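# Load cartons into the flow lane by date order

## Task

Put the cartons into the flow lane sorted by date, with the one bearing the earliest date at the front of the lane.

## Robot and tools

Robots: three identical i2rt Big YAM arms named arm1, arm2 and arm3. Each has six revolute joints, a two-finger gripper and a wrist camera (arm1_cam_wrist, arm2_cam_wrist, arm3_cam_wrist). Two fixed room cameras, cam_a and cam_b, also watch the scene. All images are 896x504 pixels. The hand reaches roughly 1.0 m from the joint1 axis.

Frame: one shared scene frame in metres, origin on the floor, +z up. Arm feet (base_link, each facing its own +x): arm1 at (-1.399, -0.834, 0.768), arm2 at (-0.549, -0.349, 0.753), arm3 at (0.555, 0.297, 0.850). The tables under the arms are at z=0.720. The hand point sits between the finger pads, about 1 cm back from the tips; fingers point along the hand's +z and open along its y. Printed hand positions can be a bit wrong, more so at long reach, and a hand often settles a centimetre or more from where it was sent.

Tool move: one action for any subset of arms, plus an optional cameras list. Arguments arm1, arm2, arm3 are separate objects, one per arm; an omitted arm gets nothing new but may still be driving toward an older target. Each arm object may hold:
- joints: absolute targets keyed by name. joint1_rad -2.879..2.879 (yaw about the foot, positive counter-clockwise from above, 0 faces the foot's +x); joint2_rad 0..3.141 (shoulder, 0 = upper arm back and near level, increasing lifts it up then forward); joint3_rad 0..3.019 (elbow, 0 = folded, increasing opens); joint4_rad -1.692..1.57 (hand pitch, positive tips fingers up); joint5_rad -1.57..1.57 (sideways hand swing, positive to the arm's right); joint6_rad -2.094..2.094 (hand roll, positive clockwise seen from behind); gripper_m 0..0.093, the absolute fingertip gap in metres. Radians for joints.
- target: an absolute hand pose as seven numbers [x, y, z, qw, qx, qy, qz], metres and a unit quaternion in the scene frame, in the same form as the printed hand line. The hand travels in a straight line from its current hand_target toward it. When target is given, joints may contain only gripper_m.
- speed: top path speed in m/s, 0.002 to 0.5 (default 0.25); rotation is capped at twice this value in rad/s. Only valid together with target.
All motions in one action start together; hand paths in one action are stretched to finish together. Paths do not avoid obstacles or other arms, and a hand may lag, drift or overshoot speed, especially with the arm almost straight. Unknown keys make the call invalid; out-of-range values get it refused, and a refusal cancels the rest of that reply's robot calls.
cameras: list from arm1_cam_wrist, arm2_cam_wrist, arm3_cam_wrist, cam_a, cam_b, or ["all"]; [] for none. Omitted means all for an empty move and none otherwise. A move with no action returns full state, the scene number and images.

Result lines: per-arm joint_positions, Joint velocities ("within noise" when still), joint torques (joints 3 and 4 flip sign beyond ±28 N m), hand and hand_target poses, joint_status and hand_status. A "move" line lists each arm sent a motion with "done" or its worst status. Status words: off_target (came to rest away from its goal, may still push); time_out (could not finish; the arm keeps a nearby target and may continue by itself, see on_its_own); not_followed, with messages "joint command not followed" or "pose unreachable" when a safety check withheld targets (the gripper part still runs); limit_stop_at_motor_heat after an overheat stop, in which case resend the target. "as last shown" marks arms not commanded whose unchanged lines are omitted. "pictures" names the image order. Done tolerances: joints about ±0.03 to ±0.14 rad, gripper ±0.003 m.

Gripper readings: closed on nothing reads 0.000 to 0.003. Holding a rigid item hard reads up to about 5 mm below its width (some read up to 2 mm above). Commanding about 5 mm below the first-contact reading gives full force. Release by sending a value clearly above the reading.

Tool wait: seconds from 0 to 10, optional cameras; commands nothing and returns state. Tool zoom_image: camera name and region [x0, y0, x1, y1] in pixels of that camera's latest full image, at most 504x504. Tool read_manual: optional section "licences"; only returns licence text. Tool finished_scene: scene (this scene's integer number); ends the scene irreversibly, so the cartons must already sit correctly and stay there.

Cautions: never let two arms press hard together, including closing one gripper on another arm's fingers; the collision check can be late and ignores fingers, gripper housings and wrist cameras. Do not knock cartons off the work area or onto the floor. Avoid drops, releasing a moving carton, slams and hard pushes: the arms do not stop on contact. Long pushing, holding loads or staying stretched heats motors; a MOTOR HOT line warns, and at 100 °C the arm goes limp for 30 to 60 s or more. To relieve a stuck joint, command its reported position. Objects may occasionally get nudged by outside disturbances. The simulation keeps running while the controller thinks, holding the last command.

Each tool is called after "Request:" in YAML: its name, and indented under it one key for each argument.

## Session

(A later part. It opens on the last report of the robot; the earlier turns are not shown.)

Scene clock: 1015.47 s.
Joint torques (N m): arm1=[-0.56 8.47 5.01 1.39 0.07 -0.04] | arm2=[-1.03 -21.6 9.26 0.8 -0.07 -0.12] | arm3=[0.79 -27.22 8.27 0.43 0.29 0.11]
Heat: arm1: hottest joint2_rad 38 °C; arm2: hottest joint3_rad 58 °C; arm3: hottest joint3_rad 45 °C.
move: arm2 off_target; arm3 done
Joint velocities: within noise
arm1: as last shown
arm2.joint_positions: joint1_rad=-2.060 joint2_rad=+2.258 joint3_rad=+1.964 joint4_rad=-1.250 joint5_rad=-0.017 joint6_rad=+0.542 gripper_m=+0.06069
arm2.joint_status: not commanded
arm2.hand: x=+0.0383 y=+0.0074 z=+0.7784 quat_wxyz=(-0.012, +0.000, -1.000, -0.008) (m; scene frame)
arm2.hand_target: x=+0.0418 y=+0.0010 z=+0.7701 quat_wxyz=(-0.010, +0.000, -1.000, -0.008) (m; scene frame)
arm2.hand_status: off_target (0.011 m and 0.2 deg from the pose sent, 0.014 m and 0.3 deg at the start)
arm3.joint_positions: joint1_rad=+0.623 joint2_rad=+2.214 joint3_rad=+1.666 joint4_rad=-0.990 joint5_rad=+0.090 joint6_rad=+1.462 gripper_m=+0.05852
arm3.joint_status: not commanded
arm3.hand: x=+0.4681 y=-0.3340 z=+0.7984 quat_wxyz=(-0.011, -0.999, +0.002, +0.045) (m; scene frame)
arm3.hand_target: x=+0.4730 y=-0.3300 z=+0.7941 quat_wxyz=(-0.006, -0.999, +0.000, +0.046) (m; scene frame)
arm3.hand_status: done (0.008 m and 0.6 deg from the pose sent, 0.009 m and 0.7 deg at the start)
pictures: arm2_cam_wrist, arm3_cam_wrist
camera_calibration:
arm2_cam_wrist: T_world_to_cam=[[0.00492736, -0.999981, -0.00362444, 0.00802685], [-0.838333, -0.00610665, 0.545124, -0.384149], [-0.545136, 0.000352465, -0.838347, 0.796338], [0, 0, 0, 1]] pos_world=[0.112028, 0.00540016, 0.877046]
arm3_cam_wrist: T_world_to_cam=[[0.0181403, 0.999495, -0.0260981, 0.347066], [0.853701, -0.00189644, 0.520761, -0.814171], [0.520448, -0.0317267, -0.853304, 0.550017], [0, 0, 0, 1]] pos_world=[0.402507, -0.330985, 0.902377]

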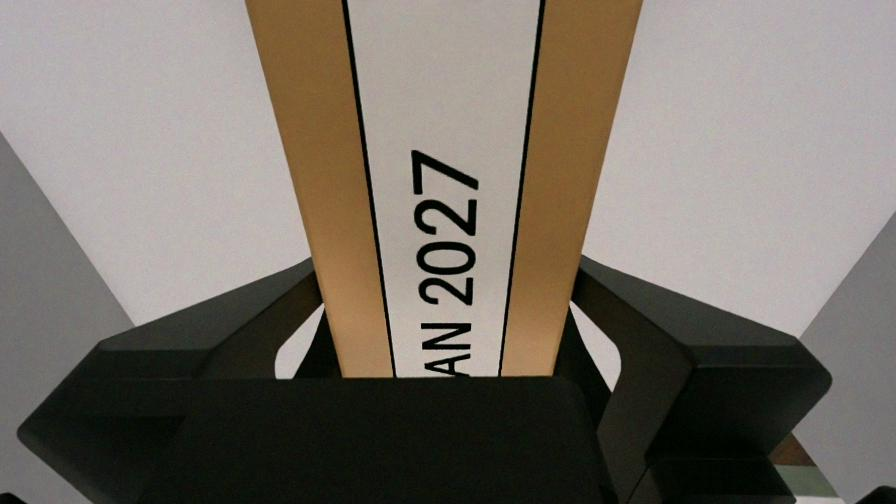

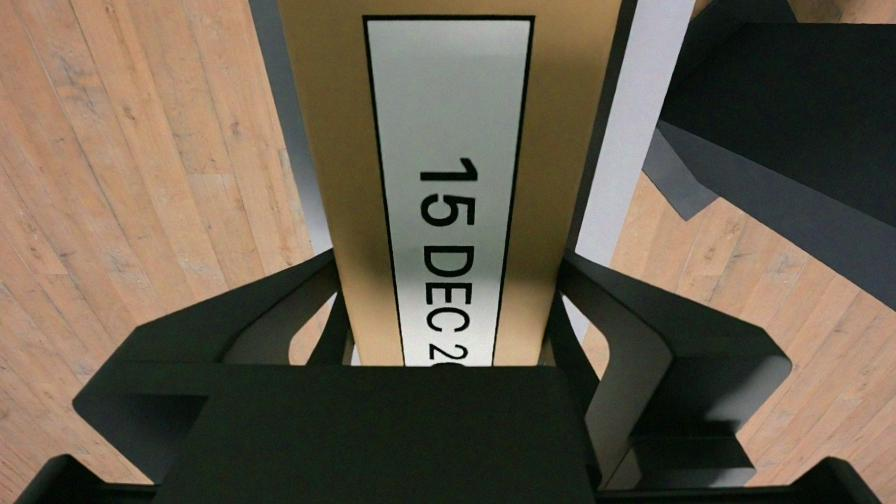

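Request:
move:
  arm3: {"target": [0.473, -0.326, 0.802, 0.004, 1, 0, -0.046], "speed": 0.06}
  arm2: {"joints": {"gripper_m": 0.094}}
  cameras: ["arm3_cam_wrist", "arm2_cam_wrist"]

Scene clock: 1023.63 s.
Joint torques (N m): arm1=[-0.5 8.53 5 1.37 0.07 -0.04] | arm2=[-1.03 -22.24 9.36 0.76 -0.06 -0.12] | arm3=[0.73 -28.28 8.29 -0.08 0.3 0.1]
Heat: arm1: hottest joint2_rad 38 °C; arm2: hottest joint3_rad 57 °C; arm3: hottest joint3_rad 44 °C.
move: arm2 done; arm3 done
Joint velocities: within noise
arm1.joint_positions: joint1_rad=+0.211 joint2_rad=+0.303 joint3_rad=+1.542 joint4_rad=-1.584 joint5_rad=+0.004 joint6_rad=+0.006 gripper_m=+0.09390
arm1.joint_status: not commanded
arm1.hand: x=-1.4107 y=-0.8718 z=+1.3538 quat_wxyz=(-0.347, -0.654, -0.493, +0.456) (m; scene frame)
arm1.hand_target: x=-1.4110 y=-0.8707 z=+1.3535 quat_wxyz=(-0.341, -0.658, -0.491, +0.459) (m; scene frame)
arm1.hand_status: not commanded
arm2.joint_positions: joint1_rad=-2.060 joint2_rad=+2.258 joint3_rad=+1.964 joint4_rad=-1.249 joint5_rad=-0.017 joint6_rad=+0.542 gripper_m=+0.09387
arm2.joint_status: all done
arm2.hand: x=+0.0386 y=+0.0075 z=+0.7784 quat_wxyz=(-0.013, +0.000, -1.000, -0.009) (m; scene frame)
arm2.hand_target: x=+0.0417 y=+0.0010 z=+0.7700 quat_wxyz=(-0.010, +0.000, -1.000, -0.008) (m; scene frame)
arm2.hand_status: not commanded
arm3.joint_positions: joint1_rad=+0.623 joint2_rad=+2.209 joint3_rad=+1.656 joint4_rad=-0.990 joint5_rad=+0.090 joint6_rad=+1.462 gripper_m=+0.05852
arm3.joint_status: not commanded
arm3.hand: x=+0.4685 y=-0.3307 z=+0.7982 quat_wxyz=(-0.009, -0.999, +0.002, +0.045) (m; scene frame)
arm3.hand_target: x=+0.4730 y=-0.3260 z=+0.8020 quat_wxyz=(-0.004, -0.999, +0.000, +0.046) (m; scene frame)
arm3.hand_status: done (0.008 m and 0.6 deg from the pose sent, 0.010 m and 0.8 deg at the start)
pictures: arm2_cam_wrist, arm3_cam_wrist
camera_calibration:
arm2_cam_wrist: T_world_to_cam=[[0.00489871, -0.999979, -0.00420239, 0.00863688], [-0.838848, -0.00639689, 0.544327, -0.383276], [-0.544343, 0.000858664, -0.838862, 0.79689], [0, 0, 0, 1]] pos_world=[0.112229, 0.00550067, 0.877145]
arm3_cam_wrist: T_world_to_cam=[[0.0182198, 0.999603, -0.0215118, 0.340125], [0.85347, -0.00434143, 0.521124, -0.815409], [0.520824, -0.0278545, -0.85321, 0.550902], [0, 0, 0, 1]] pos_world=[0.402807, -0.328185, 0.902281]

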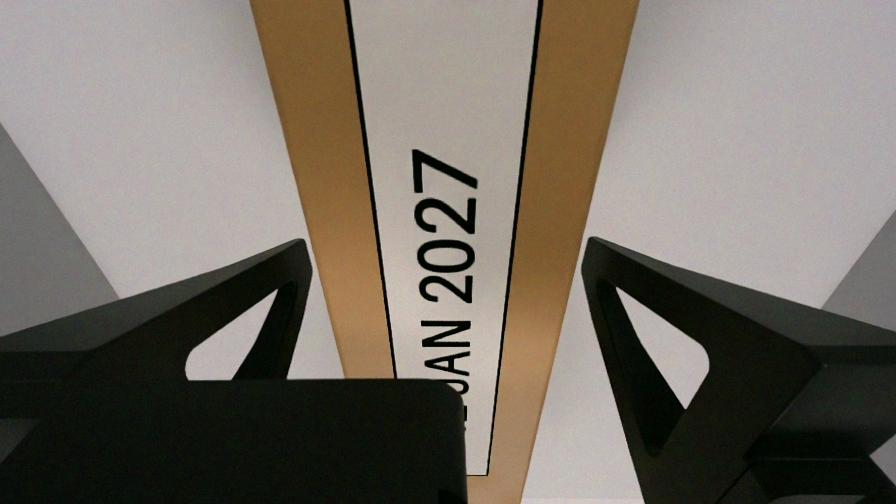

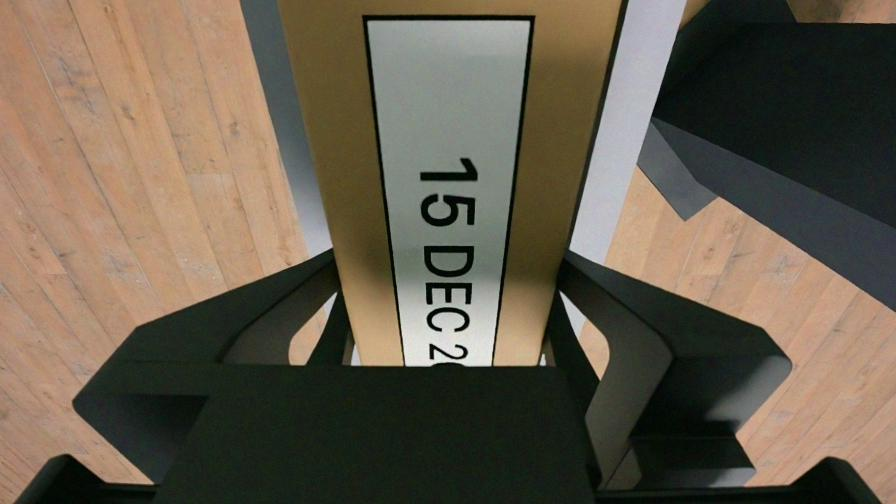

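Request:
move:
  arm3: {"joints": {"gripper_m": 0.094}}
  arm2: {"target": [0.036, 0.004, 0.93, 0, 0, 1, 0], "speed": 0.15}
  cameras: ["arm3_cam_wrist", "arm2_cam_wrist"]

Scene clock: 1029.40 s.
Joint torques (N m): arm1=[-0.56 8.59 5.01 1.39 0.07 -0.03] | arm2=[-0.56 -20.48 14.87 -0.03 0.1 -0.07] | arm3=[0.56 -28.28 8.77 0.01 0.28 0.09]
Heat: arm1: hottest joint2_rad 38 °C; arm2: hottest joint3_rad 57 °C; arm3: hottest joint3_rad 43 °C.
move: arm2 off_target; arm3 done
Joint velocities: within noise
arm1: as last shown
arm2.joint_positions: joint1_rad=-2.060 joint2_rad=+2.186 joint3_rad=+2.219 joint4_rad=-1.633 joint5_rad=-0.017 joint6_rad=+0.542 gripper_m=+0.09388
arm2.joint_status: not commanded
arm2.hand: x=+0.0229 y=+0.0005 z=+0.9216 quat_wxyz=(+0.012, +0.000, -1.000, +0.006) (m; scene frame)
arm2.hand_target: x=+0.0352 y=+0.0036 z=+0.9300 quat_wxyz=(-0.001, +0.000, -1.000, +0.000) (m; scene frame)
arm2.hand_status: off_target (0.016 m and 1.6 deg from the pose sent, 0.152 m and 1.8 deg at the start)
arm3.joint_positions: joint1_rad=+0.623 joint2_rad=+2.209 joint3_rad=+1.650 joint4_rad=-0.993 joint5_rad=+0.090 joint6_rad=+1.462 gripper_m=+0.09386
arm3.joint_status: all done
arm3.hand: x=+0.4688 y=-0.3273 z=+0.7964 quat_wxyz=(-0.004, -0.999, +0.002, +0.045) (m; scene frame)
arm3.hand_target: x=+0.4730 y=-0.3260 z=+0.8018 quat_wxyz=(-0.004, -0.999, +0.000, +0.046) (m; scene frame)
arm3.hand_status: not commanded
pictures: arm2_cam_wrist, arm3_cam_wrist
camera_calibration:
arm2_cam_wrist: T_world_to_cam=[[0.00458293, -0.99966, 0.0256758, -0.0251882], [-0.810593, 0.0113222, 0.585501, -0.512985], [-0.585592, -0.0234959, -0.810265, 0.883026], [0, 0, 0, 1]] pos_world=[0.101387, 0.00137594, 1.01649]
arm3_cam_wrist: T_world_to_cam=[[0.0181755, 0.999753, -0.0128076, 0.329811], [0.85316, -0.00882869, 0.521574, -0.816409], [0.521332, -0.0204068, -0.85311, 0.55133], [0, 0, 0, 1]] pos_world=[0.403107, -0.325686, 0.900387]

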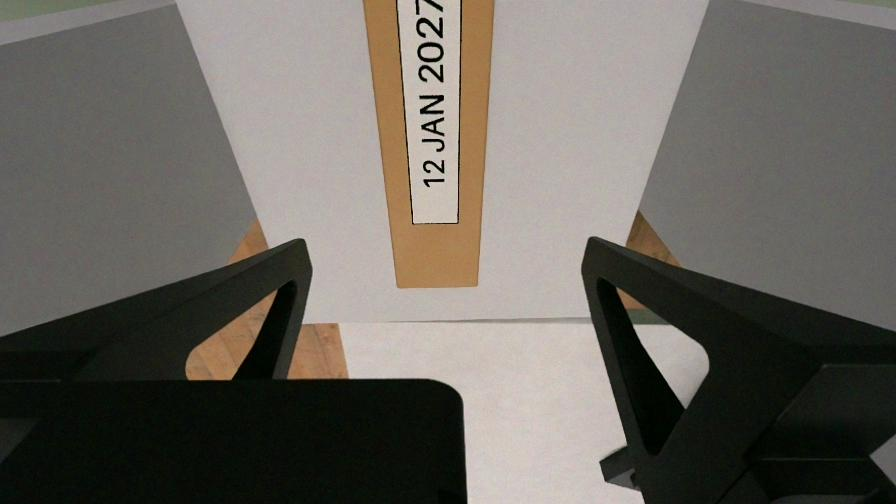

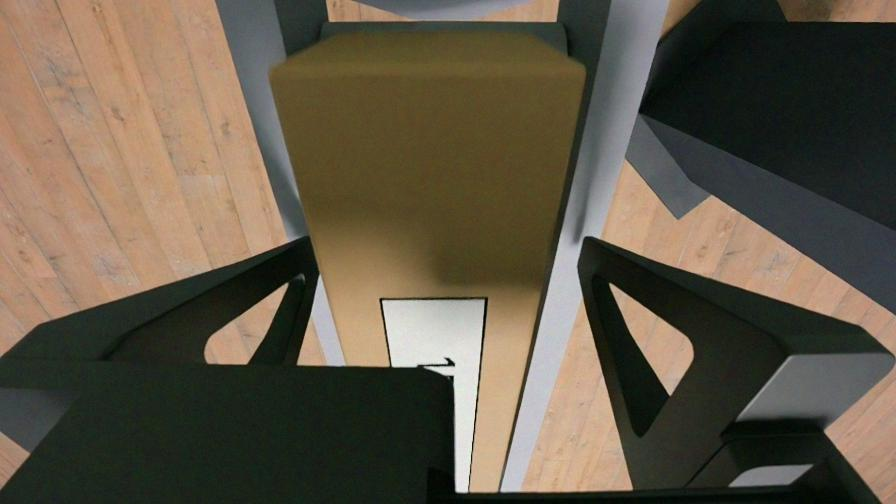

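Request:
move:
  arm3: {"target": [0.462, -0.332, 0.95, 0.0, 1, 0, -0.046], "speed": 0.15}
  arm2: {"joints": {"joint2_rad": 1.524, "joint3_rad": 1.355, "joint4_rad": -1.40}}
  cameras: ["cam_b"]

Request:
zoom_image:
  camera: "cam_b"
  region: [310, 180, 560, 350]

Scene clock: 1033.73 s.
Joint torques (N m): arm1=[-0.5 8.59 5.03 1.36 0.07 -0.03] | arm2=[-0.5 -12.1 9.42 0.7 0.09 -0.07] | arm3=[-0.56 -26.87 14.52 -0.05 0.27 -0.02]
Heat: arm1: hottest joint2_rad 38 °C; arm2: hottest joint3_rad 58 °C; arm3: hottest joint3_rad 44 °C.
move: arm2 done; arm3 off_target
Joint velocities: within noise
arm1: as last shown
arm2.joint_positions: joint1_rad=-2.060 joint2_rad=+1.524 joint3_rad=+1.362 joint4_rad=-1.410 joint5_rad=-0.016 joint6_rad=+0.542 gripper_m=+0.09388
arm2.joint_status: all done
arm2.hand: x=-0.1673 y=-0.1133 z=+0.9585 quat_wxyz=(+0.000, +0.000, -1.000, -0.001) (m; scene frame)
arm2.hand_target: x=-0.1658 y=-0.1155 z=+0.9559 quat_wxyz=(-0.002, +0.000, -1.000, -0.001) (m; scene frame)
arm2.hand_status: not commanded
arm3.joint_positions: joint1_rad=+0.623 joint2_rad=+2.062 joint3_rad=+1.787 joint4_rad=-1.321 joint5_rad=+0.091 joint6_rad=+1.459 gripper_m=+0.09386
arm3.joint_status: not commanded
arm3.hand: x=+0.4693 y=-0.3188 z=+0.9335 quat_wxyz=(+0.017, -0.999, -0.001, +0.043) (m; scene frame)
arm3.hand_target: x=+0.4621 y=-0.3313 z=+0.9502 quat_wxyz=(+0.000, -0.999, +0.000, +0.046) (m; scene frame)
arm3.hand_status: off_target (0.022 m and 2.0 deg from the pose sent, 0.154 m and 0.6 deg at the start)
pictures: cam_b

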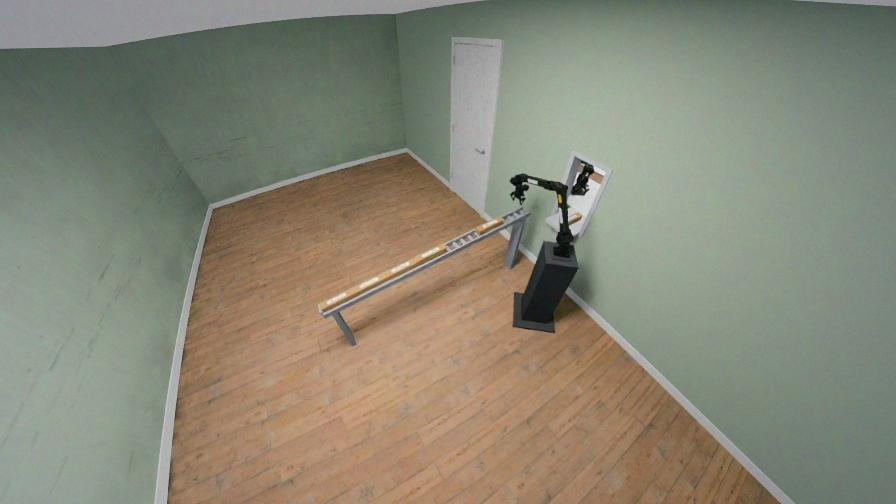

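Scaled by 2.016 from the camera's 896x504 image, which has a finer 1280x720 frame.

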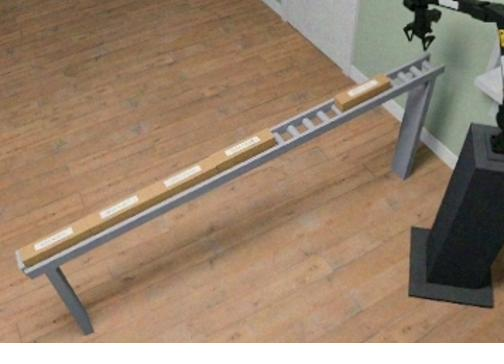

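Request:
move:
  arm3: {"target": [0.27, -0.03, 0.95, 0.0, 1, 0, -0.01], "speed": 0.2}
  arm2: {"joints": {"joint1_rad": -1.0, "joint6_rad": 0.0}}
  cameras: ["cam_b", "arm3_cam_wrist"]

Request:
zoom_image:
  camera: "cam_b"
  region: [310, 180, 560, 350]

Scene clock: 1041.80 s.
Joint torques (N m): arm1=[-0.5 8.59 5.03 1.37 0.07 -0.04] | arm2=[0.21 -12.28 9.4 0.46 0 -0.11] | arm3=[-0.21 -17.73 9.32 0.72 0 -0.02]
Heat: arm1: hottest joint2_rad 38 °C; arm2: hottest joint3_rad 56 °C; arm3: hottest joint3_rad 45 °C.
move: arm2 done; arm3 done
Joint velocities: within noise
arm1: as last shown
arm2.joint_positions: joint1_rad=-1.004 joint2_rad=+1.524 joint3_rad=+1.362 joint4_rad=-1.404 joint5_rad=-0.015 joint6_rad=+0.010 gripper_m=+0.09390
arm2.joint_status: all done
arm2.hand: x=-0.5648 y=+0.1033 z=+0.9522 quat_wxyz=(+0.005, +0.713, -0.701, +0.000) (m; scene frame)
arm2.hand_target: x=-0.5667 y=+0.1018 z=+0.9497 quat_wxyz=(+0.005, +0.718, -0.696, +0.002) (m; scene frame)
arm2.hand_status: not commanded
arm3.joint_positions: joint1_rad=+0.031 joint2_rad=+1.569 joint3_rad=+1.121 joint4_rad=-1.123 joint5_rad=+0.019 joint6_rad=+0.872 gripper_m=+0.09387
arm3.joint_status: not commanded
arm3.hand: x=+0.2710 y=-0.0305 z=+0.9477 quat_wxyz=(+0.006, -1.000, +0.002, +0.006) (m; scene frame)
arm3.hand_target: x=+0.2700 y=-0.0300 z=+0.9501 quat_wxyz=(+0.000, -1.000, +0.000, +0.010) (m; scene frame)
arm3.hand_status: done (0.003 m and 0.9 deg from the pose sent, 0.351 m and 4.3 deg at the start)
pictures: arm3_cam_wrist, cam_b
camera_calibration:
arm3_cam_wrist: T_world_to_cam=[[0.0206923, 0.999738, 0.00979892, 0.0164452], [0.810701, -0.0225138, 0.585027, -0.772927], [0.585095, -0.00416157, -0.810954, 0.732831], [0, 0, 0, 1]] pos_world=[0.197497, -0.0307927, 1.04632]

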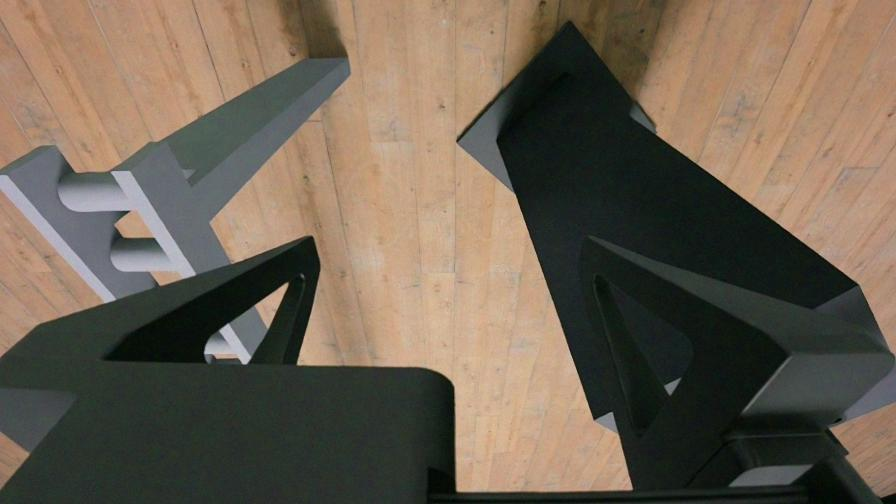

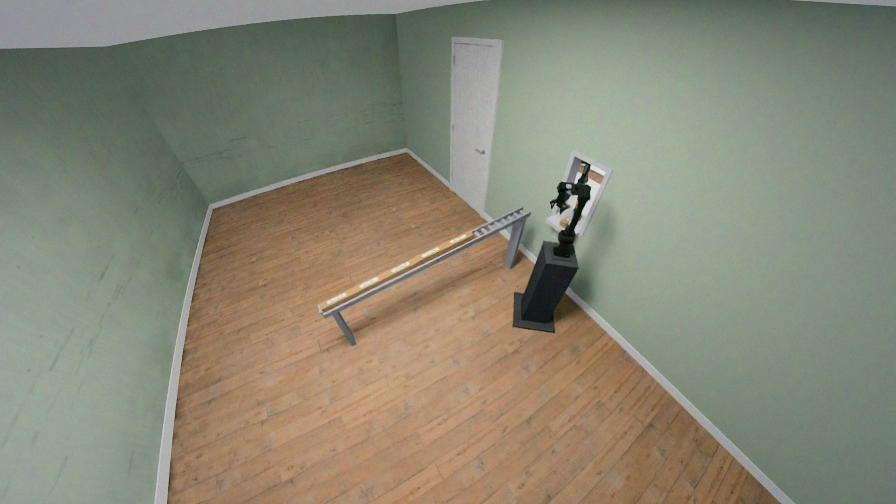

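Scaled by 2.016 from the camera's 896x504 image, which has a finer 1280x720 frame.

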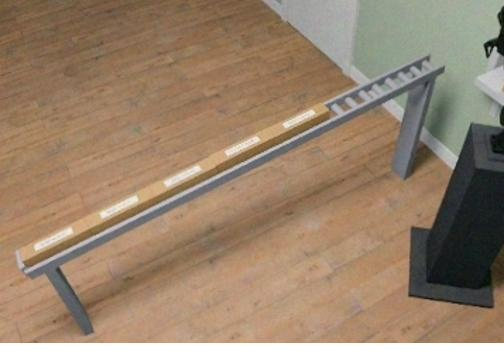

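Request:
move:
  arm3: {"target": [0.018, 0.006, 0.87, 0.0, 1, -0.0035, 0.0], "speed": 0.2}
  cameras: ["arm3_cam_wrist"]

Scene clock: 1045.60 s.
Joint torques (N m): arm1=[-0.5 8.53 5.03 1.37 0.07 -0.04] | arm2=[0.26 -12.22 9.4 0.44 0 -0.11] | arm3=[-0.15 -22.77 13.97 0.01 -0.01 -0.05]
Heat: arm1: hottest joint2_rad 38 °C; arm2: hottest joint3_rad 56 °C; arm3: hottest joint3_rad 45 °C.
move: arm3 off_target
Joint velocities: within noise
arm1, arm2: as last shown
arm3.joint_positions: joint1_rad=-0.335 joint2_rad=+2.044 joint3_rad=+1.589 joint4_rad=-1.120 joint5_rad=+0.003 joint6_rad=+0.514 gripper_m=+0.09387
arm3.joint_status: not commanded
arm3.hand: x=+0.0304 y=+0.0118 z=+0.8718 quat_wxyz=(+0.003, -1.000, +0.007, -0.002) (m; scene frame)
arm3.hand_target: x=+0.0184 y=+0.0062 z=+0.8700 quat_wxyz=(+0.000, -1.000, +0.004, +0.000) (m; scene frame)
arm3.hand_status: off_target (0.014 m and 0.5 deg from the pose sent, 0.267 m and 1.1 deg at the start)
pictures: arm3_cam_wrist
camera_calibration:
arm3_cam_wrist: T_world_to_cam=[[0.0290861, 0.999573, 0.00265591, -0.0140619], [0.800579, -0.0248864, 0.598711, -0.544106], [0.598521, -0.0152879, -0.800961, 0.80333], [0, 0, 0, 1]] pos_world=[-0.0448016, 0.0127963, 0.969236]

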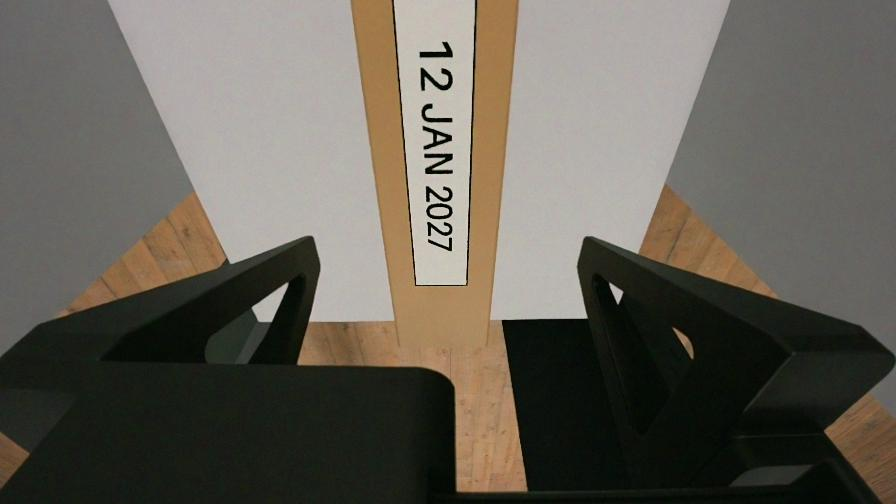

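Request:
move:
  arm3: {"target": [0.02, 0.003, 0.779, 0.0, 1, 0.004, 0.0], "speed": 0.12}
  cameras: ["arm3_cam_wrist"]

Scene clock: 1054.50 s.
Joint torques (N m): arm1=[-0.5 8.64 5.01 1.37 0.06 -0.04] | arm2=[0.21 -12.28 9.4 0.44 0 -0.11] | arm3=[0.32 -24 9.22 0.75 -0.02 -0.04]
Heat: arm1: hottest joint2_rad 38 °C; arm2: hottest joint3_rad 55 °C; arm3: hottest joint3_rad 45 °C.
move: arm3 off_target
Joint velocities: within noise
arm1, arm2: as last shown
arm3.joint_positions: joint1_rad=-0.335 joint2_rad=+2.170 joint3_rad=+1.576 joint4_rad=-0.959 joint5_rad=+0.003 joint6_rad=+0.505 gripper_m=+0.09387
arm3.joint_status: not commanded
arm3.hand: x=+0.0173 y=+0.0045 z=+0.7941 quat_wxyz=(-0.003, -1.000, +0.002, +0.007) (m; scene frame)
arm3.hand_target: x=+0.0204 y=+0.0032 z=+0.7792 quat_wxyz=(+0.000, -1.000, -0.004, +0.000) (m; scene frame)
arm3.hand_status: off_target (0.015 m and 1.1 deg from the pose sent, 0.094 m and 1.3 deg at the start)
pictures: arm3_cam_wrist
camera_calibration:
arm3_cam_wrist: T_world_to_cam=[[0.0194966, 0.999779, -0.00782037, 0.00226517], [0.811651, -0.0112595, 0.584034, -0.475884], [0.583817, -0.0177341, -0.811691, 0.757618], [0, 0, 0, 1]] pos_world=[-0.0561033, 0.00581276, 0.892902]

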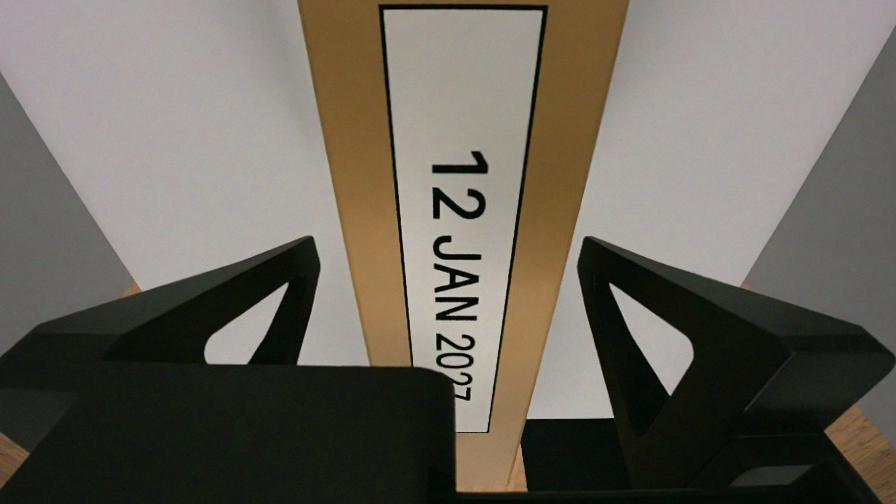

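Request:
move:
  arm3: {"target": [0.02, 0.006, 0.774, 0.0, 1, 0.004, 0.0], "speed": 0.12}

Request:
move:
  arm3: {"joints": {"gripper_m": 0.055}}
  cameras: ["arm3_cam_wrist"]

Scene clock: 1062.67 s.
Joint torques (N m): arm1=[-0.5 8.59 5.03 1.37 0.07 -0.04] | arm2=[0.21 -12.28 9.4 0.44 -0.01 -0.11] | arm3=[0.03 -23.71 8.5 0.73 -0.02 -0.03]
Heat: arm1: hottest joint2_rad 38 °C; arm2: hottest joint3_rad 54 °C; arm3: hottest joint3_rad 44 °C.
move: arm3 off_target
Joint velocities: within noise
arm1, arm2: as last shown
arm3.joint_positions: joint1_rad=-0.335 joint2_rad=+2.170 joint3_rad=+1.576 joint4_rad=-0.948 joint5_rad=+0.003 joint6_rad=+0.500 gripper_m=+0.09387
arm3.joint_status: not commanded
arm3.hand: x=+0.0148 y=+0.0032 z=+0.7942 quat_wxyz=(-0.005, -1.000, +0.000, +0.012) (m; scene frame)
arm3.hand_target: x=+0.0205 y=+0.0063 z=+0.7744 quat_wxyz=(+0.000, -1.000, -0.004, +0.000) (m; scene frame)
arm3.hand_status: off_target (0.021 m and 1.6 deg from the pose sent, 0.020 m and 1.1 deg at the start)
camera_calibration:
arm1_cam_wrist: T_world_to_cam=[[-0.968535, 0.248707, -0.00920427, -1.13376], [0.217491, 0.827831, -0.517101, 1.72634], [-0.120987, -0.502832, -0.855875, 0.673133], [0, 0, 0, 1]] pos_world=[-1.39211, -0.808673, 1.45837]
arm2_cam_wrist: T_world_to_cam=[[0.999745, 0.0215461, 0.00669402, 0.554142], [0.0138692, -0.820904, 0.570898, -0.443014], [0.0177958, -0.57066, -0.820994, 0.973649], [0, 0, 0, 1]] pos_world=[-0.565183, 0.18001, 1.04857]
arm3_cam_wrist: T_world_to_cam=[[0.0152493, 0.999794, -0.0134292, 0.00815929], [0.817556, -0.00473527, 0.575829, -0.467574], [0.575647, -0.0197601, -0.81746, 0.763746], [0, 0, 0, 1]] pos_world=[-0.0575039, 0.00472, 0.893684]

Scene clock: 1063.33 s.
Joint torques (N m): arm1=[-0.56 8.53 5.03 1.37 0.07 -0.04] | arm2=[0.21 -12.28 9.4 0.44 0 -0.11] | arm3=[-0.26 -23.71 8.62 0.8 -0.02 -0.03]
Heat: arm1: hottest joint2_rad 38 °C; arm2: hottest joint3_rad 54 °C; arm3: hottest joint3_rad 44 °C.
move: arm3 off_target
Joint velocities: within noise
arm1, arm2: as last shown
arm3.joint_positions: joint1_rad=-0.335 joint2_rad=+2.170 joint3_rad=+1.574 joint4_rad=-0.948 joint5_rad=+0.003 joint6_rad=+0.500 gripper_m=+0.05846
arm3.joint_status: gripper_m off_target (ended at +0.05849, target +0.05500)
arm3.hand: x=+0.0152 y=+0.0034 z=+0.7938 quat_wxyz=(-0.005, -1.000, +0.000, +0.012) (m; scene frame)
arm3.hand_target: x=+0.0205 y=+0.0063 z=+0.7744 quat_wxyz=(+0.000, -1.000, -0.004, +0.000) (m; scene frame)
arm3.hand_status: not commanded
pictures: arm3_cam_wrist
camera_calibration:
arm3_cam_wrist: T_world_to_cam=[[0.0148366, 0.999806, -0.0129806, 0.0076245], [0.817143, -0.00464227, 0.576416, -0.468137], [0.576244, -0.0191591, -0.817053, 0.762918], [0, 0, 0, 1]] pos_world=[-0.0572043, 0.00482055, 0.893285]

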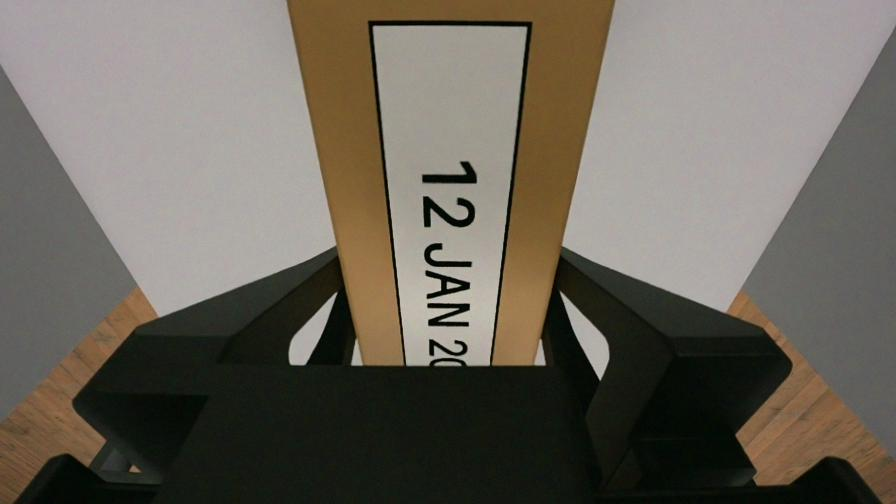

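Request:
move:
  arm3: {"target": [0.03, 0.008, 0.94, 0.0, 1, 0.0, 0.0], "speed": 0.2}

Request:
move:
  arm3: {"target": [0.28, 0.0, 0.955, 0.0, 1, 0.0, 0.0], "speed": 0.25}

Request:
move:
  arm3: {"target": [0.472, -0.345, 0.91, 0.018, 1, 0.0, -0.04], "speed": 0.25}
  cameras: ["arm3_cam_wrist"]

Scene clock: 1067.57 s.
Joint torques (N m): arm1=[-0.5 8.53 5.04 1.37 0.07 -0.04] | arm2=[0.21 -12.28 9.4 0.44 -0.01 -0.11] | arm3=[0.44 -26.4 15.02 -0.1 -0.01 0.11]
Heat: arm1: hottest joint2_rad 38 °C; arm2: hottest joint3_rad 54 °C; arm3: hottest joint3_rad 44 °C.
move: arm3 off_target
Joint velocities: within noise
arm1.joint_positions: joint1_rad=+0.211 joint2_rad=+0.303 joint3_rad=+1.542 joint4_rad=-1.584 joint5_rad=+0.004 joint6_rad=+0.006 gripper_m=+0.09390
arm1.joint_status: not commanded
arm1.hand: x=-1.4107 y=-0.8718 z=+1.3538 quat_wxyz=(-0.347, -0.654, -0.493, +0.456) (m; scene frame)
arm1.hand_target: x=-1.4110 y=-0.8707 z=+1.3535 quat_wxyz=(-0.341, -0.658, -0.491, +0.459) (m; scene frame)
arm1.hand_status: not commanded
arm2: as last shown
arm3.joint_positions: joint1_rad=-0.335 joint2_rad=+1.988 joint3_rad=+1.614 joint4_rad=-1.253 joint5_rad=+0.003 joint6_rad=+0.500 gripper_m=+0.05843
arm3.joint_status: not commanded
arm3.hand: x=+0.0459 y=+0.0202 z=+0.9134 quat_wxyz=(+0.015, -1.000, -0.001, -0.025) (m; scene frame)
arm3.hand_target: x=+0.0312 y=+0.0087 z=+0.9402 quat_wxyz=(+0.000, -1.000, +0.000, +0.000) (m; scene frame)
arm3.hand_status: off_target (0.033 m and 3.3 deg from the pose sent, 0.147 m and 1.5 deg at the start)
camera_calibration:
arm1_cam_wrist: T_world_to_cam=[[-0.968535, 0.248707, -0.00920427, -1.13376], [0.217491, 0.827831, -0.517101, 1.72634], [-0.120987, -0.502832, -0.855875, 0.673133], [0, 0, 0, 1]] pos_world=[-1.39211, -0.808673, 1.45837]
arm2_cam_wrist: T_world_to_cam=[[0.999745, 0.0215461, 0.00669402, 0.554142], [0.0138692, -0.820904, 0.570898, -0.443014], [0.0177958, -0.57066, -0.820994, 0.973649], [0, 0, 0, 1]] pos_world=[-0.565183, 0.18001, 1.04857]
arm3_cam_wrist: T_world_to_cam=[[0.0138228, 0.999523, 0.0276106, -0.0451508], [0.772901, -0.0281995, 0.633899, -0.612048], [0.634375, 0.012578, -0.772923, 0.799685], [0, 0, 0, 1]] pos_world=[-0.033623, 0.0178113, 1.00732]

Scene clock: 1069.57 s.
Joint torques (N m): arm1=[-0.56 8.59 5.03 1.37 0.07 -0.04] | arm2=[0.21 -12.28 9.4 0.44 0 -0.11] | arm3=[0.56 -17.44 9.98 0.65 0.18 0.12]
Heat: arm1: hottest joint2_rad 38 °C; arm2: hottest joint3_rad 54 °C; arm3: hottest joint3_rad 44 °C.
move: arm3 done
Joint velocities: within noise
arm1, arm2: as last shown
arm3.joint_positions: joint1_rad=-0.015 joint2_rad=+1.509 joint3_rad=+1.047 joint4_rad=-1.139 joint5_rad=-0.002 joint6_rad=+0.819 gripper_m=+0.05843
arm3.joint_status: not commanded
arm3.hand: x=+0.2811 y=+0.0043 z=+0.9461 quat_wxyz=(+0.011, -1.000, -0.001, -0.012) (m; scene frame)
arm3.hand_target: x=+0.2801 y=+0.0000 z=+0.9551 quat_wxyz=(+0.000, -1.000, +0.000, +0.000) (m; scene frame)
arm3.hand_status: done (0.010 m and 1.8 deg from the pose sent, 0.239 m and 3.3 deg at the start)
camera_calibration:
arm1_cam_wrist: T_world_to_cam=[[-0.968535, 0.248707, -0.00920427, -1.13376], [0.217491, 0.827831, -0.517101, 1.72634], [-0.120987, -0.502832, -0.855875, 0.673133], [0, 0, 0, 1]] pos_world=[-1.39211, -0.808673, 1.45837]
arm2_cam_wrist: T_world_to_cam=[[0.999745, 0.0215461, 0.00669402, 0.554142], [0.0138692, -0.820904, 0.570898, -0.443014], [0.0177958, -0.57066, -0.820994, 0.973649], [0, 0, 0, 1]] pos_world=[-0.565183, 0.18001, 1.04857]
arm3_cam_wrist: T_world_to_cam=[[0.013198, 0.999731, 0.0190825, -0.0251924], [0.788769, -0.0221383, 0.614291, -0.800976], [0.614549, 0.00694422, -0.788848, 0.696664], [0, 0, 0, 1]] pos_world=[0.203984, 0.00261555, 1.04208]

Scene clock: 1072.20 s.
Joint torques (N m): arm1=[-0.56 8.53 5 1.37 0.07 -0.03] | arm2=[0.21 -12.28 9.4 0.46 -0.01 -0.11] | arm3=[-0.03 -25.35 15.68 -0.16 0.27 0.14]
Heat: arm1: hottest joint2_rad 38 °C; arm2: hottest joint3_rad 53 °C; arm3: hottest joint3_rad 45 °C.
move: arm3 off_target
Joint velocities: within noise
arm1, arm2: as last shown
arm3.joint_positions: joint1_rad=+0.629 joint2_rad=+2.087 joint3_rad=+1.728 joint4_rad=-1.203 joint5_rad=+0.074 joint6_rad=+1.454 gripper_m=+0.05843
arm3.joint_status: not commanded
arm3.hand: x=+0.4754 y=-0.3250 z=+0.8966 quat_wxyz=(+0.000, -0.999, -0.006, +0.036) (m; scene frame)
arm3.hand_target: x=+0.4722 y=-0.3439 z=+0.9103 quat_wxyz=(-0.019, -0.999, +0.000, +0.040) (m; scene frame)
arm3.hand_status: off_target (0.024 m and 2.2 deg from the pose sent, 0.400 m and 6.8 deg at the start)
pictures: arm3_cam_wrist
camera_calibration:
arm3_cam_wrist: T_world_to_cam=[[0.00441894, 0.999986, -0.00303581, 0.326592], [0.844425, -0.0021053, 0.53567, -0.880566], [0.535656, -0.00493061, -0.844422, 0.62378], [0, 0, 0, 1]] pos_world=[0.407997, -0.325366, 0.999418]

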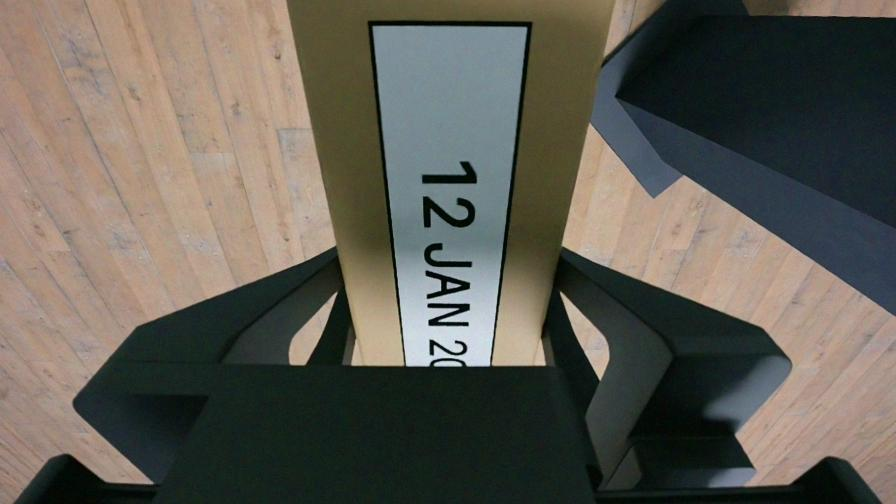

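Request:
move:
  arm3: {"target": [0.473, -0.336, 0.822, 0.006, 1, 0.0, -0.044], "speed": 0.15}
  cameras: ["arm3_cam_wrist"]

Scene clock: 1075.10 s.
Joint torques (N m): arm1=[-0.56 8.59 5.03 1.36 0.07 -0.04] | arm2=[0.21 -12.22 9.42 0.44 -0.01 -0.11] | arm3=[0.32 -27.63 10.43 0.55 0.31 0.15]
Heat: arm1: hottest joint2_rad 38 °C; arm2: hottest joint3_rad 53 °C; arm3: hottest joint3_rad 45 °C.
move: arm3 done
Joint velocities: within noise
arm1: as last shown
arm2.joint_positions: joint1_rad=-1.004 joint2_rad=+1.524 joint3_rad=+1.362 joint4_rad=-1.404 joint5_rad=-0.015 joint6_rad=+0.010 gripper_m=+0.09390
arm2.joint_status: not commanded
arm2.hand: x=-0.5648 y=+0.1033 z=+0.9522 quat_wxyz=(+0.005, +0.713, -0.701, +0.000) (m; scene frame)
arm2.hand_target: x=-0.5667 y=+0.1018 z=+0.9497 quat_wxyz=(+0.005, +0.718, -0.696, +0.002) (m; scene frame)
arm2.hand_status: not commanded
arm3.joint_positions: joint1_rad=+0.629 joint2_rad=+2.192 joint3_rad=+1.684 joint4_rad=-1.061 joint5_rad=+0.085 joint6_rad=+1.458 gripper_m=+0.05843
arm3.joint_status: not commanded
arm3.hand: x=+0.4734 y=-0.3291 z=+0.8177 quat_wxyz=(+0.004, -0.999, -0.004, +0.041) (m; scene frame)
arm3.hand_target: x=+0.4731 y=-0.3359 z=+0.8220 quat_wxyz=(-0.006, -0.999, +0.000, +0.044) (m; scene frame)
arm3.hand_status: done (0.008 m and 1.2 deg from the pose sent, 0.075 m and 1.3 deg at the start)
pictures: arm3_cam_wrist
camera_calibration:
arm3_cam_wrist: T_world_to_cam=[[0.00820288, 0.999958, 0.00414054, 0.322707], [0.849463, -0.00915285, 0.527569, -0.834667], [0.527585, -0.000810357, -0.849502, 0.567626], [0, 0, 0, 1]] pos_world=[0.4069, -0.329873, 0.921209]

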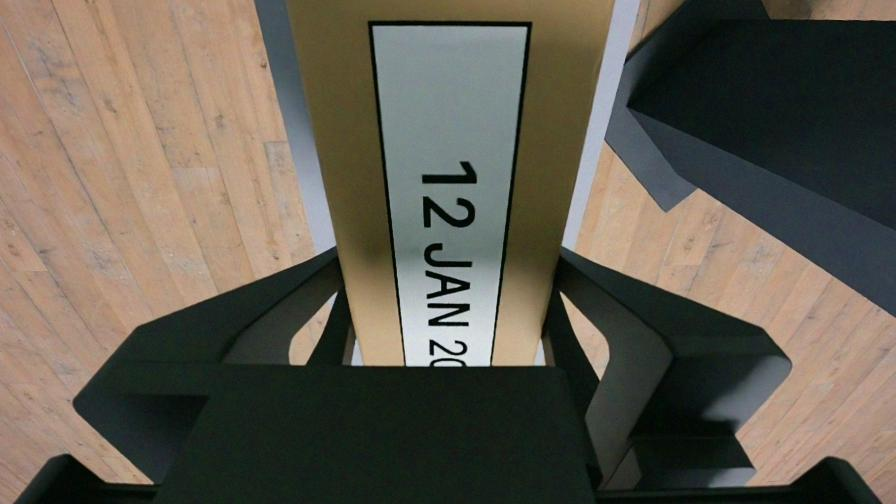

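Request:
move:
  arm3: {"target": [0.474, -0.3325, 0.789, 0.006, 1, 0.0, -0.045], "speed": 0.08}
  cameras: ["arm3_cam_wrist"]

Scene clock: 1078.53 s.
Joint torques (N m): arm1=[-0.56 8.59 5.03 1.37 0.07 -0.03] | arm2=[0.26 -12.28 9.4 0.44 0 -0.11] | arm3=[0.44 -25.58 9.4 0.62 0.14 0.11]
Heat: arm1: hottest joint2_rad 38 °C; arm2: hottest joint3_rad 53 °C; arm3: hottest joint3_rad 45 °C.
move: arm3 off_target
Joint velocities: within noise
arm1, arm2: as last shown
arm3.joint_positions: joint1_rad=+0.629 joint2_rad=+2.207 joint3_rad=+1.661 joint4_rad=-0.993 joint5_rad=+0.092 joint6_rad=+1.462 gripper_m=+0.05843
arm3.joint_status: not commanded
arm3.hand: x=+0.4718 y=-0.3331 z=+0.8012 quat_wxyz=(-0.011, -0.999, -0.001, +0.046) (m; scene frame)
arm3.hand_target: x=+0.4741 y=-0.3323 z=+0.7892 quat_wxyz=(-0.006, -0.999, +0.000, +0.045) (m; scene frame)
arm3.hand_status: off_target (0.012 m and 0.6 deg from the pose sent, 0.029 m and 1.3 deg at the start)
pictures: arm3_cam_wrist
camera_calibration:
arm3_cam_wrist: T_world_to_cam=[[0.0120729, 0.99959, -0.025976, 0.348952], [0.854687, 0.00316774, 0.519135, -0.816312], [0.519004, -0.0284688, -0.854298, 0.553126], [0, 0, 0, 1]] pos_world=[0.406404, -0.330476, 0.905375]

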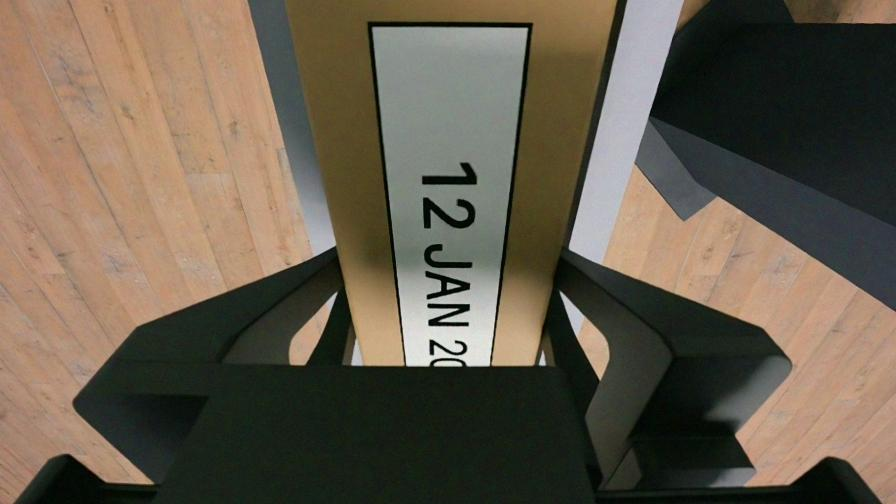

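Request:
move:
  arm3: {"target": [0.474, -0.325, 0.798, 0.004, 1, 0.0, -0.045], "speed": 0.08}

Request:
move:
  arm3: {"joints": {"gripper_m": 0.094}}
  cameras: ["arm3_cam_wrist"]

Scene clock: 1081.60 s.
Joint torques (N m): arm1=[-0.5 8.47 5.01 1.36 0.07 -0.04] | arm2=[0.21 -12.28 9.39 0.44 0 -0.11] | arm3=[0.21 -27.75 7.91 0.35 0.14 0.11]
Heat: arm1: hottest joint2_rad 38 °C; arm2: hottest joint3_rad 53 °C; arm3: hottest joint3_rad 44 °C.
move: arm3 done
Joint velocities: within noise
arm1, arm2: as last shown
arm3.joint_positions: joint1_rad=+0.629 joint2_rad=+2.205 joint3_rad=+1.655 joint4_rad=-0.993 joint5_rad=+0.092 joint6_rad=+1.462 gripper_m=+0.05843
arm3.joint_status: not commanded
arm3.hand: x=+0.4721 y=-0.3305 z=+0.8000 quat_wxyz=(-0.009, -0.999, -0.001, +0.046) (m; scene frame)
arm3.hand_target: x=+0.4741 y=-0.3251 z=+0.7981 quat_wxyz=(-0.004, -0.999, +0.000, +0.045) (m; scene frame)
arm3.hand_status: done (0.006 m and 0.6 deg from the pose sent, 0.009 m and 0.8 deg at the start)
camera_calibration:
arm1_cam_wrist: T_world_to_cam=[[-0.968535, 0.248707, -0.00920427, -1.13376], [0.217491, 0.827831, -0.517101, 1.72634], [-0.120987, -0.502832, -0.855875, 0.673133], [0, 0, 0, 1]] pos_world=[-1.39211, -0.808673, 1.45837]
arm2_cam_wrist: T_world_to_cam=[[0.999745, 0.0215461, 0.00669402, 0.554142], [0.0138692, -0.820904, 0.570898, -0.443014], [0.0177958, -0.57066, -0.820994, 0.973649], [0, 0, 0, 1]] pos_world=[-0.565183, 0.18001, 1.04857]
arm3_cam_wrist: T_world_to_cam=[[0.0124932, 0.999702, -0.0209645, 0.342153], [0.854431, 0.000217947, 0.519565, -0.817071], [0.519415, -0.0244037, -0.854173, 0.55303], [0, 0, 0, 1]] pos_world=[0.406604, -0.328377, 0.904079]

Scene clock: 1082.27 s.
Joint torques (N m): arm1=[-0.56 8.59 5.03 1.4 0.07 -0.03] | arm2=[0.21 -12.22 9.39 0.44 0 -0.11] | arm3=[0.15 -27.46 8.87 0.29 0.17 0.11]
Heat: arm1: hottest joint2_rad 38 °C; arm2: hottest joint3_rad 53 °C; arm3: hottest joint3_rad 44 °C.
move: arm3 done
Joint velocities: within noise
arm1, arm2: as last shown
arm3.joint_positions: joint1_rad=+0.629 joint2_rad=+2.205 joint3_rad=+1.643 joint4_rad=-0.992 joint5_rad=+0.091 joint6_rad=+1.462 gripper_m=+0.09380
arm3.joint_status: all done
arm3.hand: x=+0.4727 y=-0.3253 z=+0.7961 quat_wxyz=(-0.003, -0.999, -0.001, +0.045) (m; scene frame)
arm3.hand_target: x=+0.4741 y=-0.3250 z=+0.7980 quat_wxyz=(-0.004, -0.999, +0.000, +0.045) (m; scene frame)
arm3.hand_status: not commanded
pictures: arm3_cam_wrist
camera_calibration:
arm3_cam_wrist: T_world_to_cam=[[0.0124678, 0.999875, -0.00969522, 0.327989], [0.85359, -0.00559268, 0.520916, -0.818098], [0.520796, -0.0147704, -0.853553, 0.551516], [0, 0, 0, 1]] pos_world=[0.407004, -0.324378, 0.900088]

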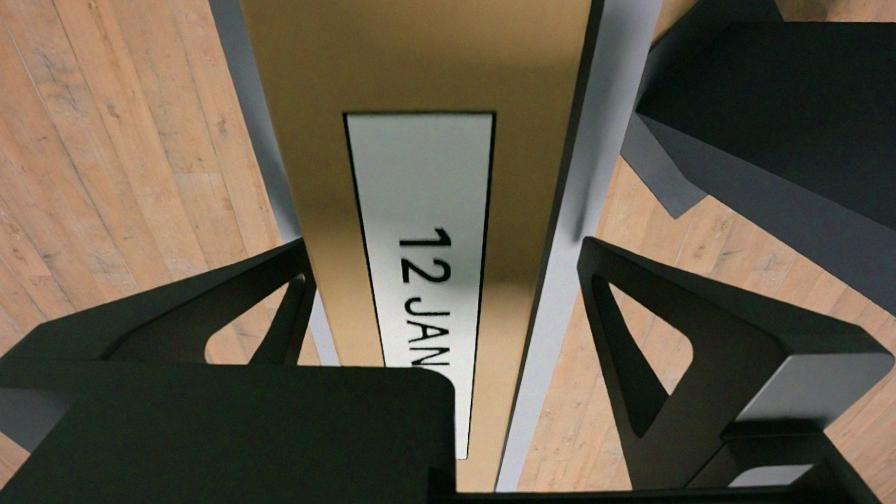

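Rolling. Raise arm3 and verify.

Request:
move:
  arm3: {"target": [0.462, -0.325, 0.95, 0.0, 1, 0, -0.045], "speed": 0.15}
  cameras: ["cam_b"]

Request:
wait:
  seconds: 3
  cameras: ["cam_b"]

Request:
zoom_image:
  camera: "cam_b"
  region: [310, 180, 560, 350]

Scene clock: 1086.67 s.
Joint torques (N m): arm1=[-0.5 8.59 5 1.37 0.07 -0.04] | arm2=[0.26 -12.28 9.42 0.43 0 -0.12] | arm3=[-0.85 -26.29 14.46 -0.08 0.19 -0.02]
Heat: arm1: hottest joint2_rad 38 °C; arm2: hottest joint3_rad 53 °C; arm3: hottest joint3_rad 44 °C.
move: arm3 off_target
Joint velocities: within noise
arm1, arm2: as last shown
arm3.joint_positions: joint1_rad=+0.624 joint2_rad=+2.043 joint3_rad=+1.757 joint4_rad=-1.309 joint5_rad=+0.091 joint6_rad=+1.457 gripper_m=+0.09386
arm3.joint_status: not commanded
arm3.hand: x=+0.4703 y=-0.3120 z=+0.9338 quat_wxyz=(+0.017, -0.999, -0.002, +0.043) (m; scene frame)
arm3.hand_target: x=+0.4622 y=-0.3243 z=+0.9502 quat_wxyz=(+0.000, -0.999, +0.000, +0.045) (m; scene frame)
arm3.hand_status: off_target (0.022 m and 2.0 deg from the pose sent, 0.154 m and 0.4 deg at the start)
pictures: cam_b

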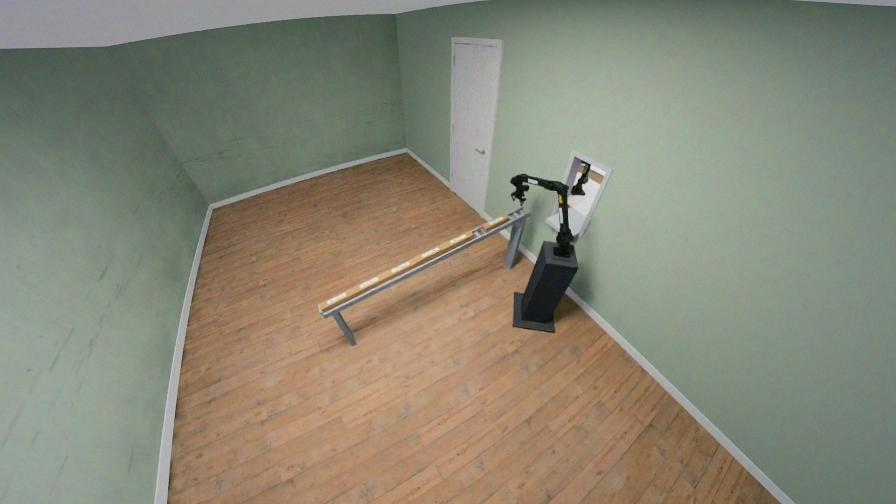

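Scene clock: 1089.67 s.
Joint torques (N m): arm1=[-0.5 8.53 5.03 1.37 0.07 -0.03] | arm2=[0.26 -12.22 9.42 0.44 -0.01 -0.12] | arm3=[-0.79 -26.29 14.39 -0.05 0.2 -0.02]
Heat: arm1: hottest joint2_rad 38 °C; arm2: hottest joint3_rad 53 °C; arm3: hottest joint3_rad 44 °C.
Joint velocities: within noise
arm1.joint_positions: joint1_rad=+0.211 joint2_rad=+0.303 joint3_rad=+1.542 joint4_rad=-1.584 joint5_rad=+0.004 joint6_rad=+0.006 gripper_m=+0.09390
arm1.joint_status: not commanded
arm1.hand: x=-1.4107 y=-0.8718 z=+1.3538 quat_wxyz=(-0.347, -0.654, -0.493, +0.456) (m; scene frame)
arm1.hand_target: x=-1.4110 y=-0.8707 z=+1.3535 quat_wxyz=(-0.341, -0.658, -0.491, +0.459) (m; scene frame)
arm1.hand_status: not commanded
arm2.joint_positions: joint1_rad=-1.004 joint2_rad=+1.524 joint3_rad=+1.362 joint4_rad=-1.404 joint5_rad=-0.015 joint6_rad=+0.010 gripper_m=+0.09390
arm2.joint_status: not commanded
arm2.hand: x=-0.5648 y=+0.1033 z=+0.9522 quat_wxyz=(+0.005, +0.713, -0.701, +0.000) (m; scene frame)
arm2.hand_target: x=-0.5667 y=+0.1018 z=+0.9497 quat_wxyz=(+0.005, +0.718, -0.696, +0.002) (m; scene frame)
arm2.hand_status: not commanded
arm3.joint_positions: joint1_rad=+0.624 joint2_rad=+2.043 joint3_rad=+1.757 joint4_rad=-1.309 joint5_rad=+0.091 joint6_rad=+1.457 gripper_m=+0.09386
arm3.joint_status: not commanded
arm3.hand: x=+0.4703 y=-0.3119 z=+0.9338 quat_wxyz=(+0.017, -0.999, -0.002, +0.043) (m; scene frame)
arm3.hand_target: x=+0.4622 y=-0.3242 z=+0.9502 quat_wxyz=(+0.000, -0.999, +0.000, +0.045) (m; scene frame)
arm3.hand_status: off_target (0.022 m and 2.0 deg from the pose sent, 0.154 m and 0.4 deg at the start)
wait: 3.00 s; at rest by 0.27 s
pictures: cam_b

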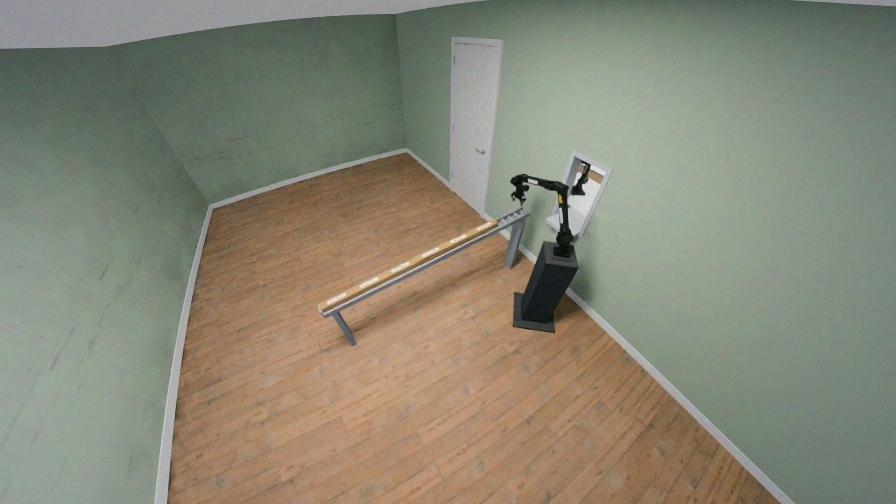

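Scaled by 2.016 from the camera's 896x504 image, which has a finer 1280x720 frame.

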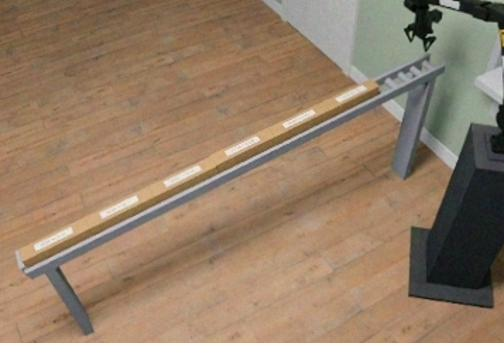

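Request:
finished_scene:
  scene: 1

The scene is finished: the task was done.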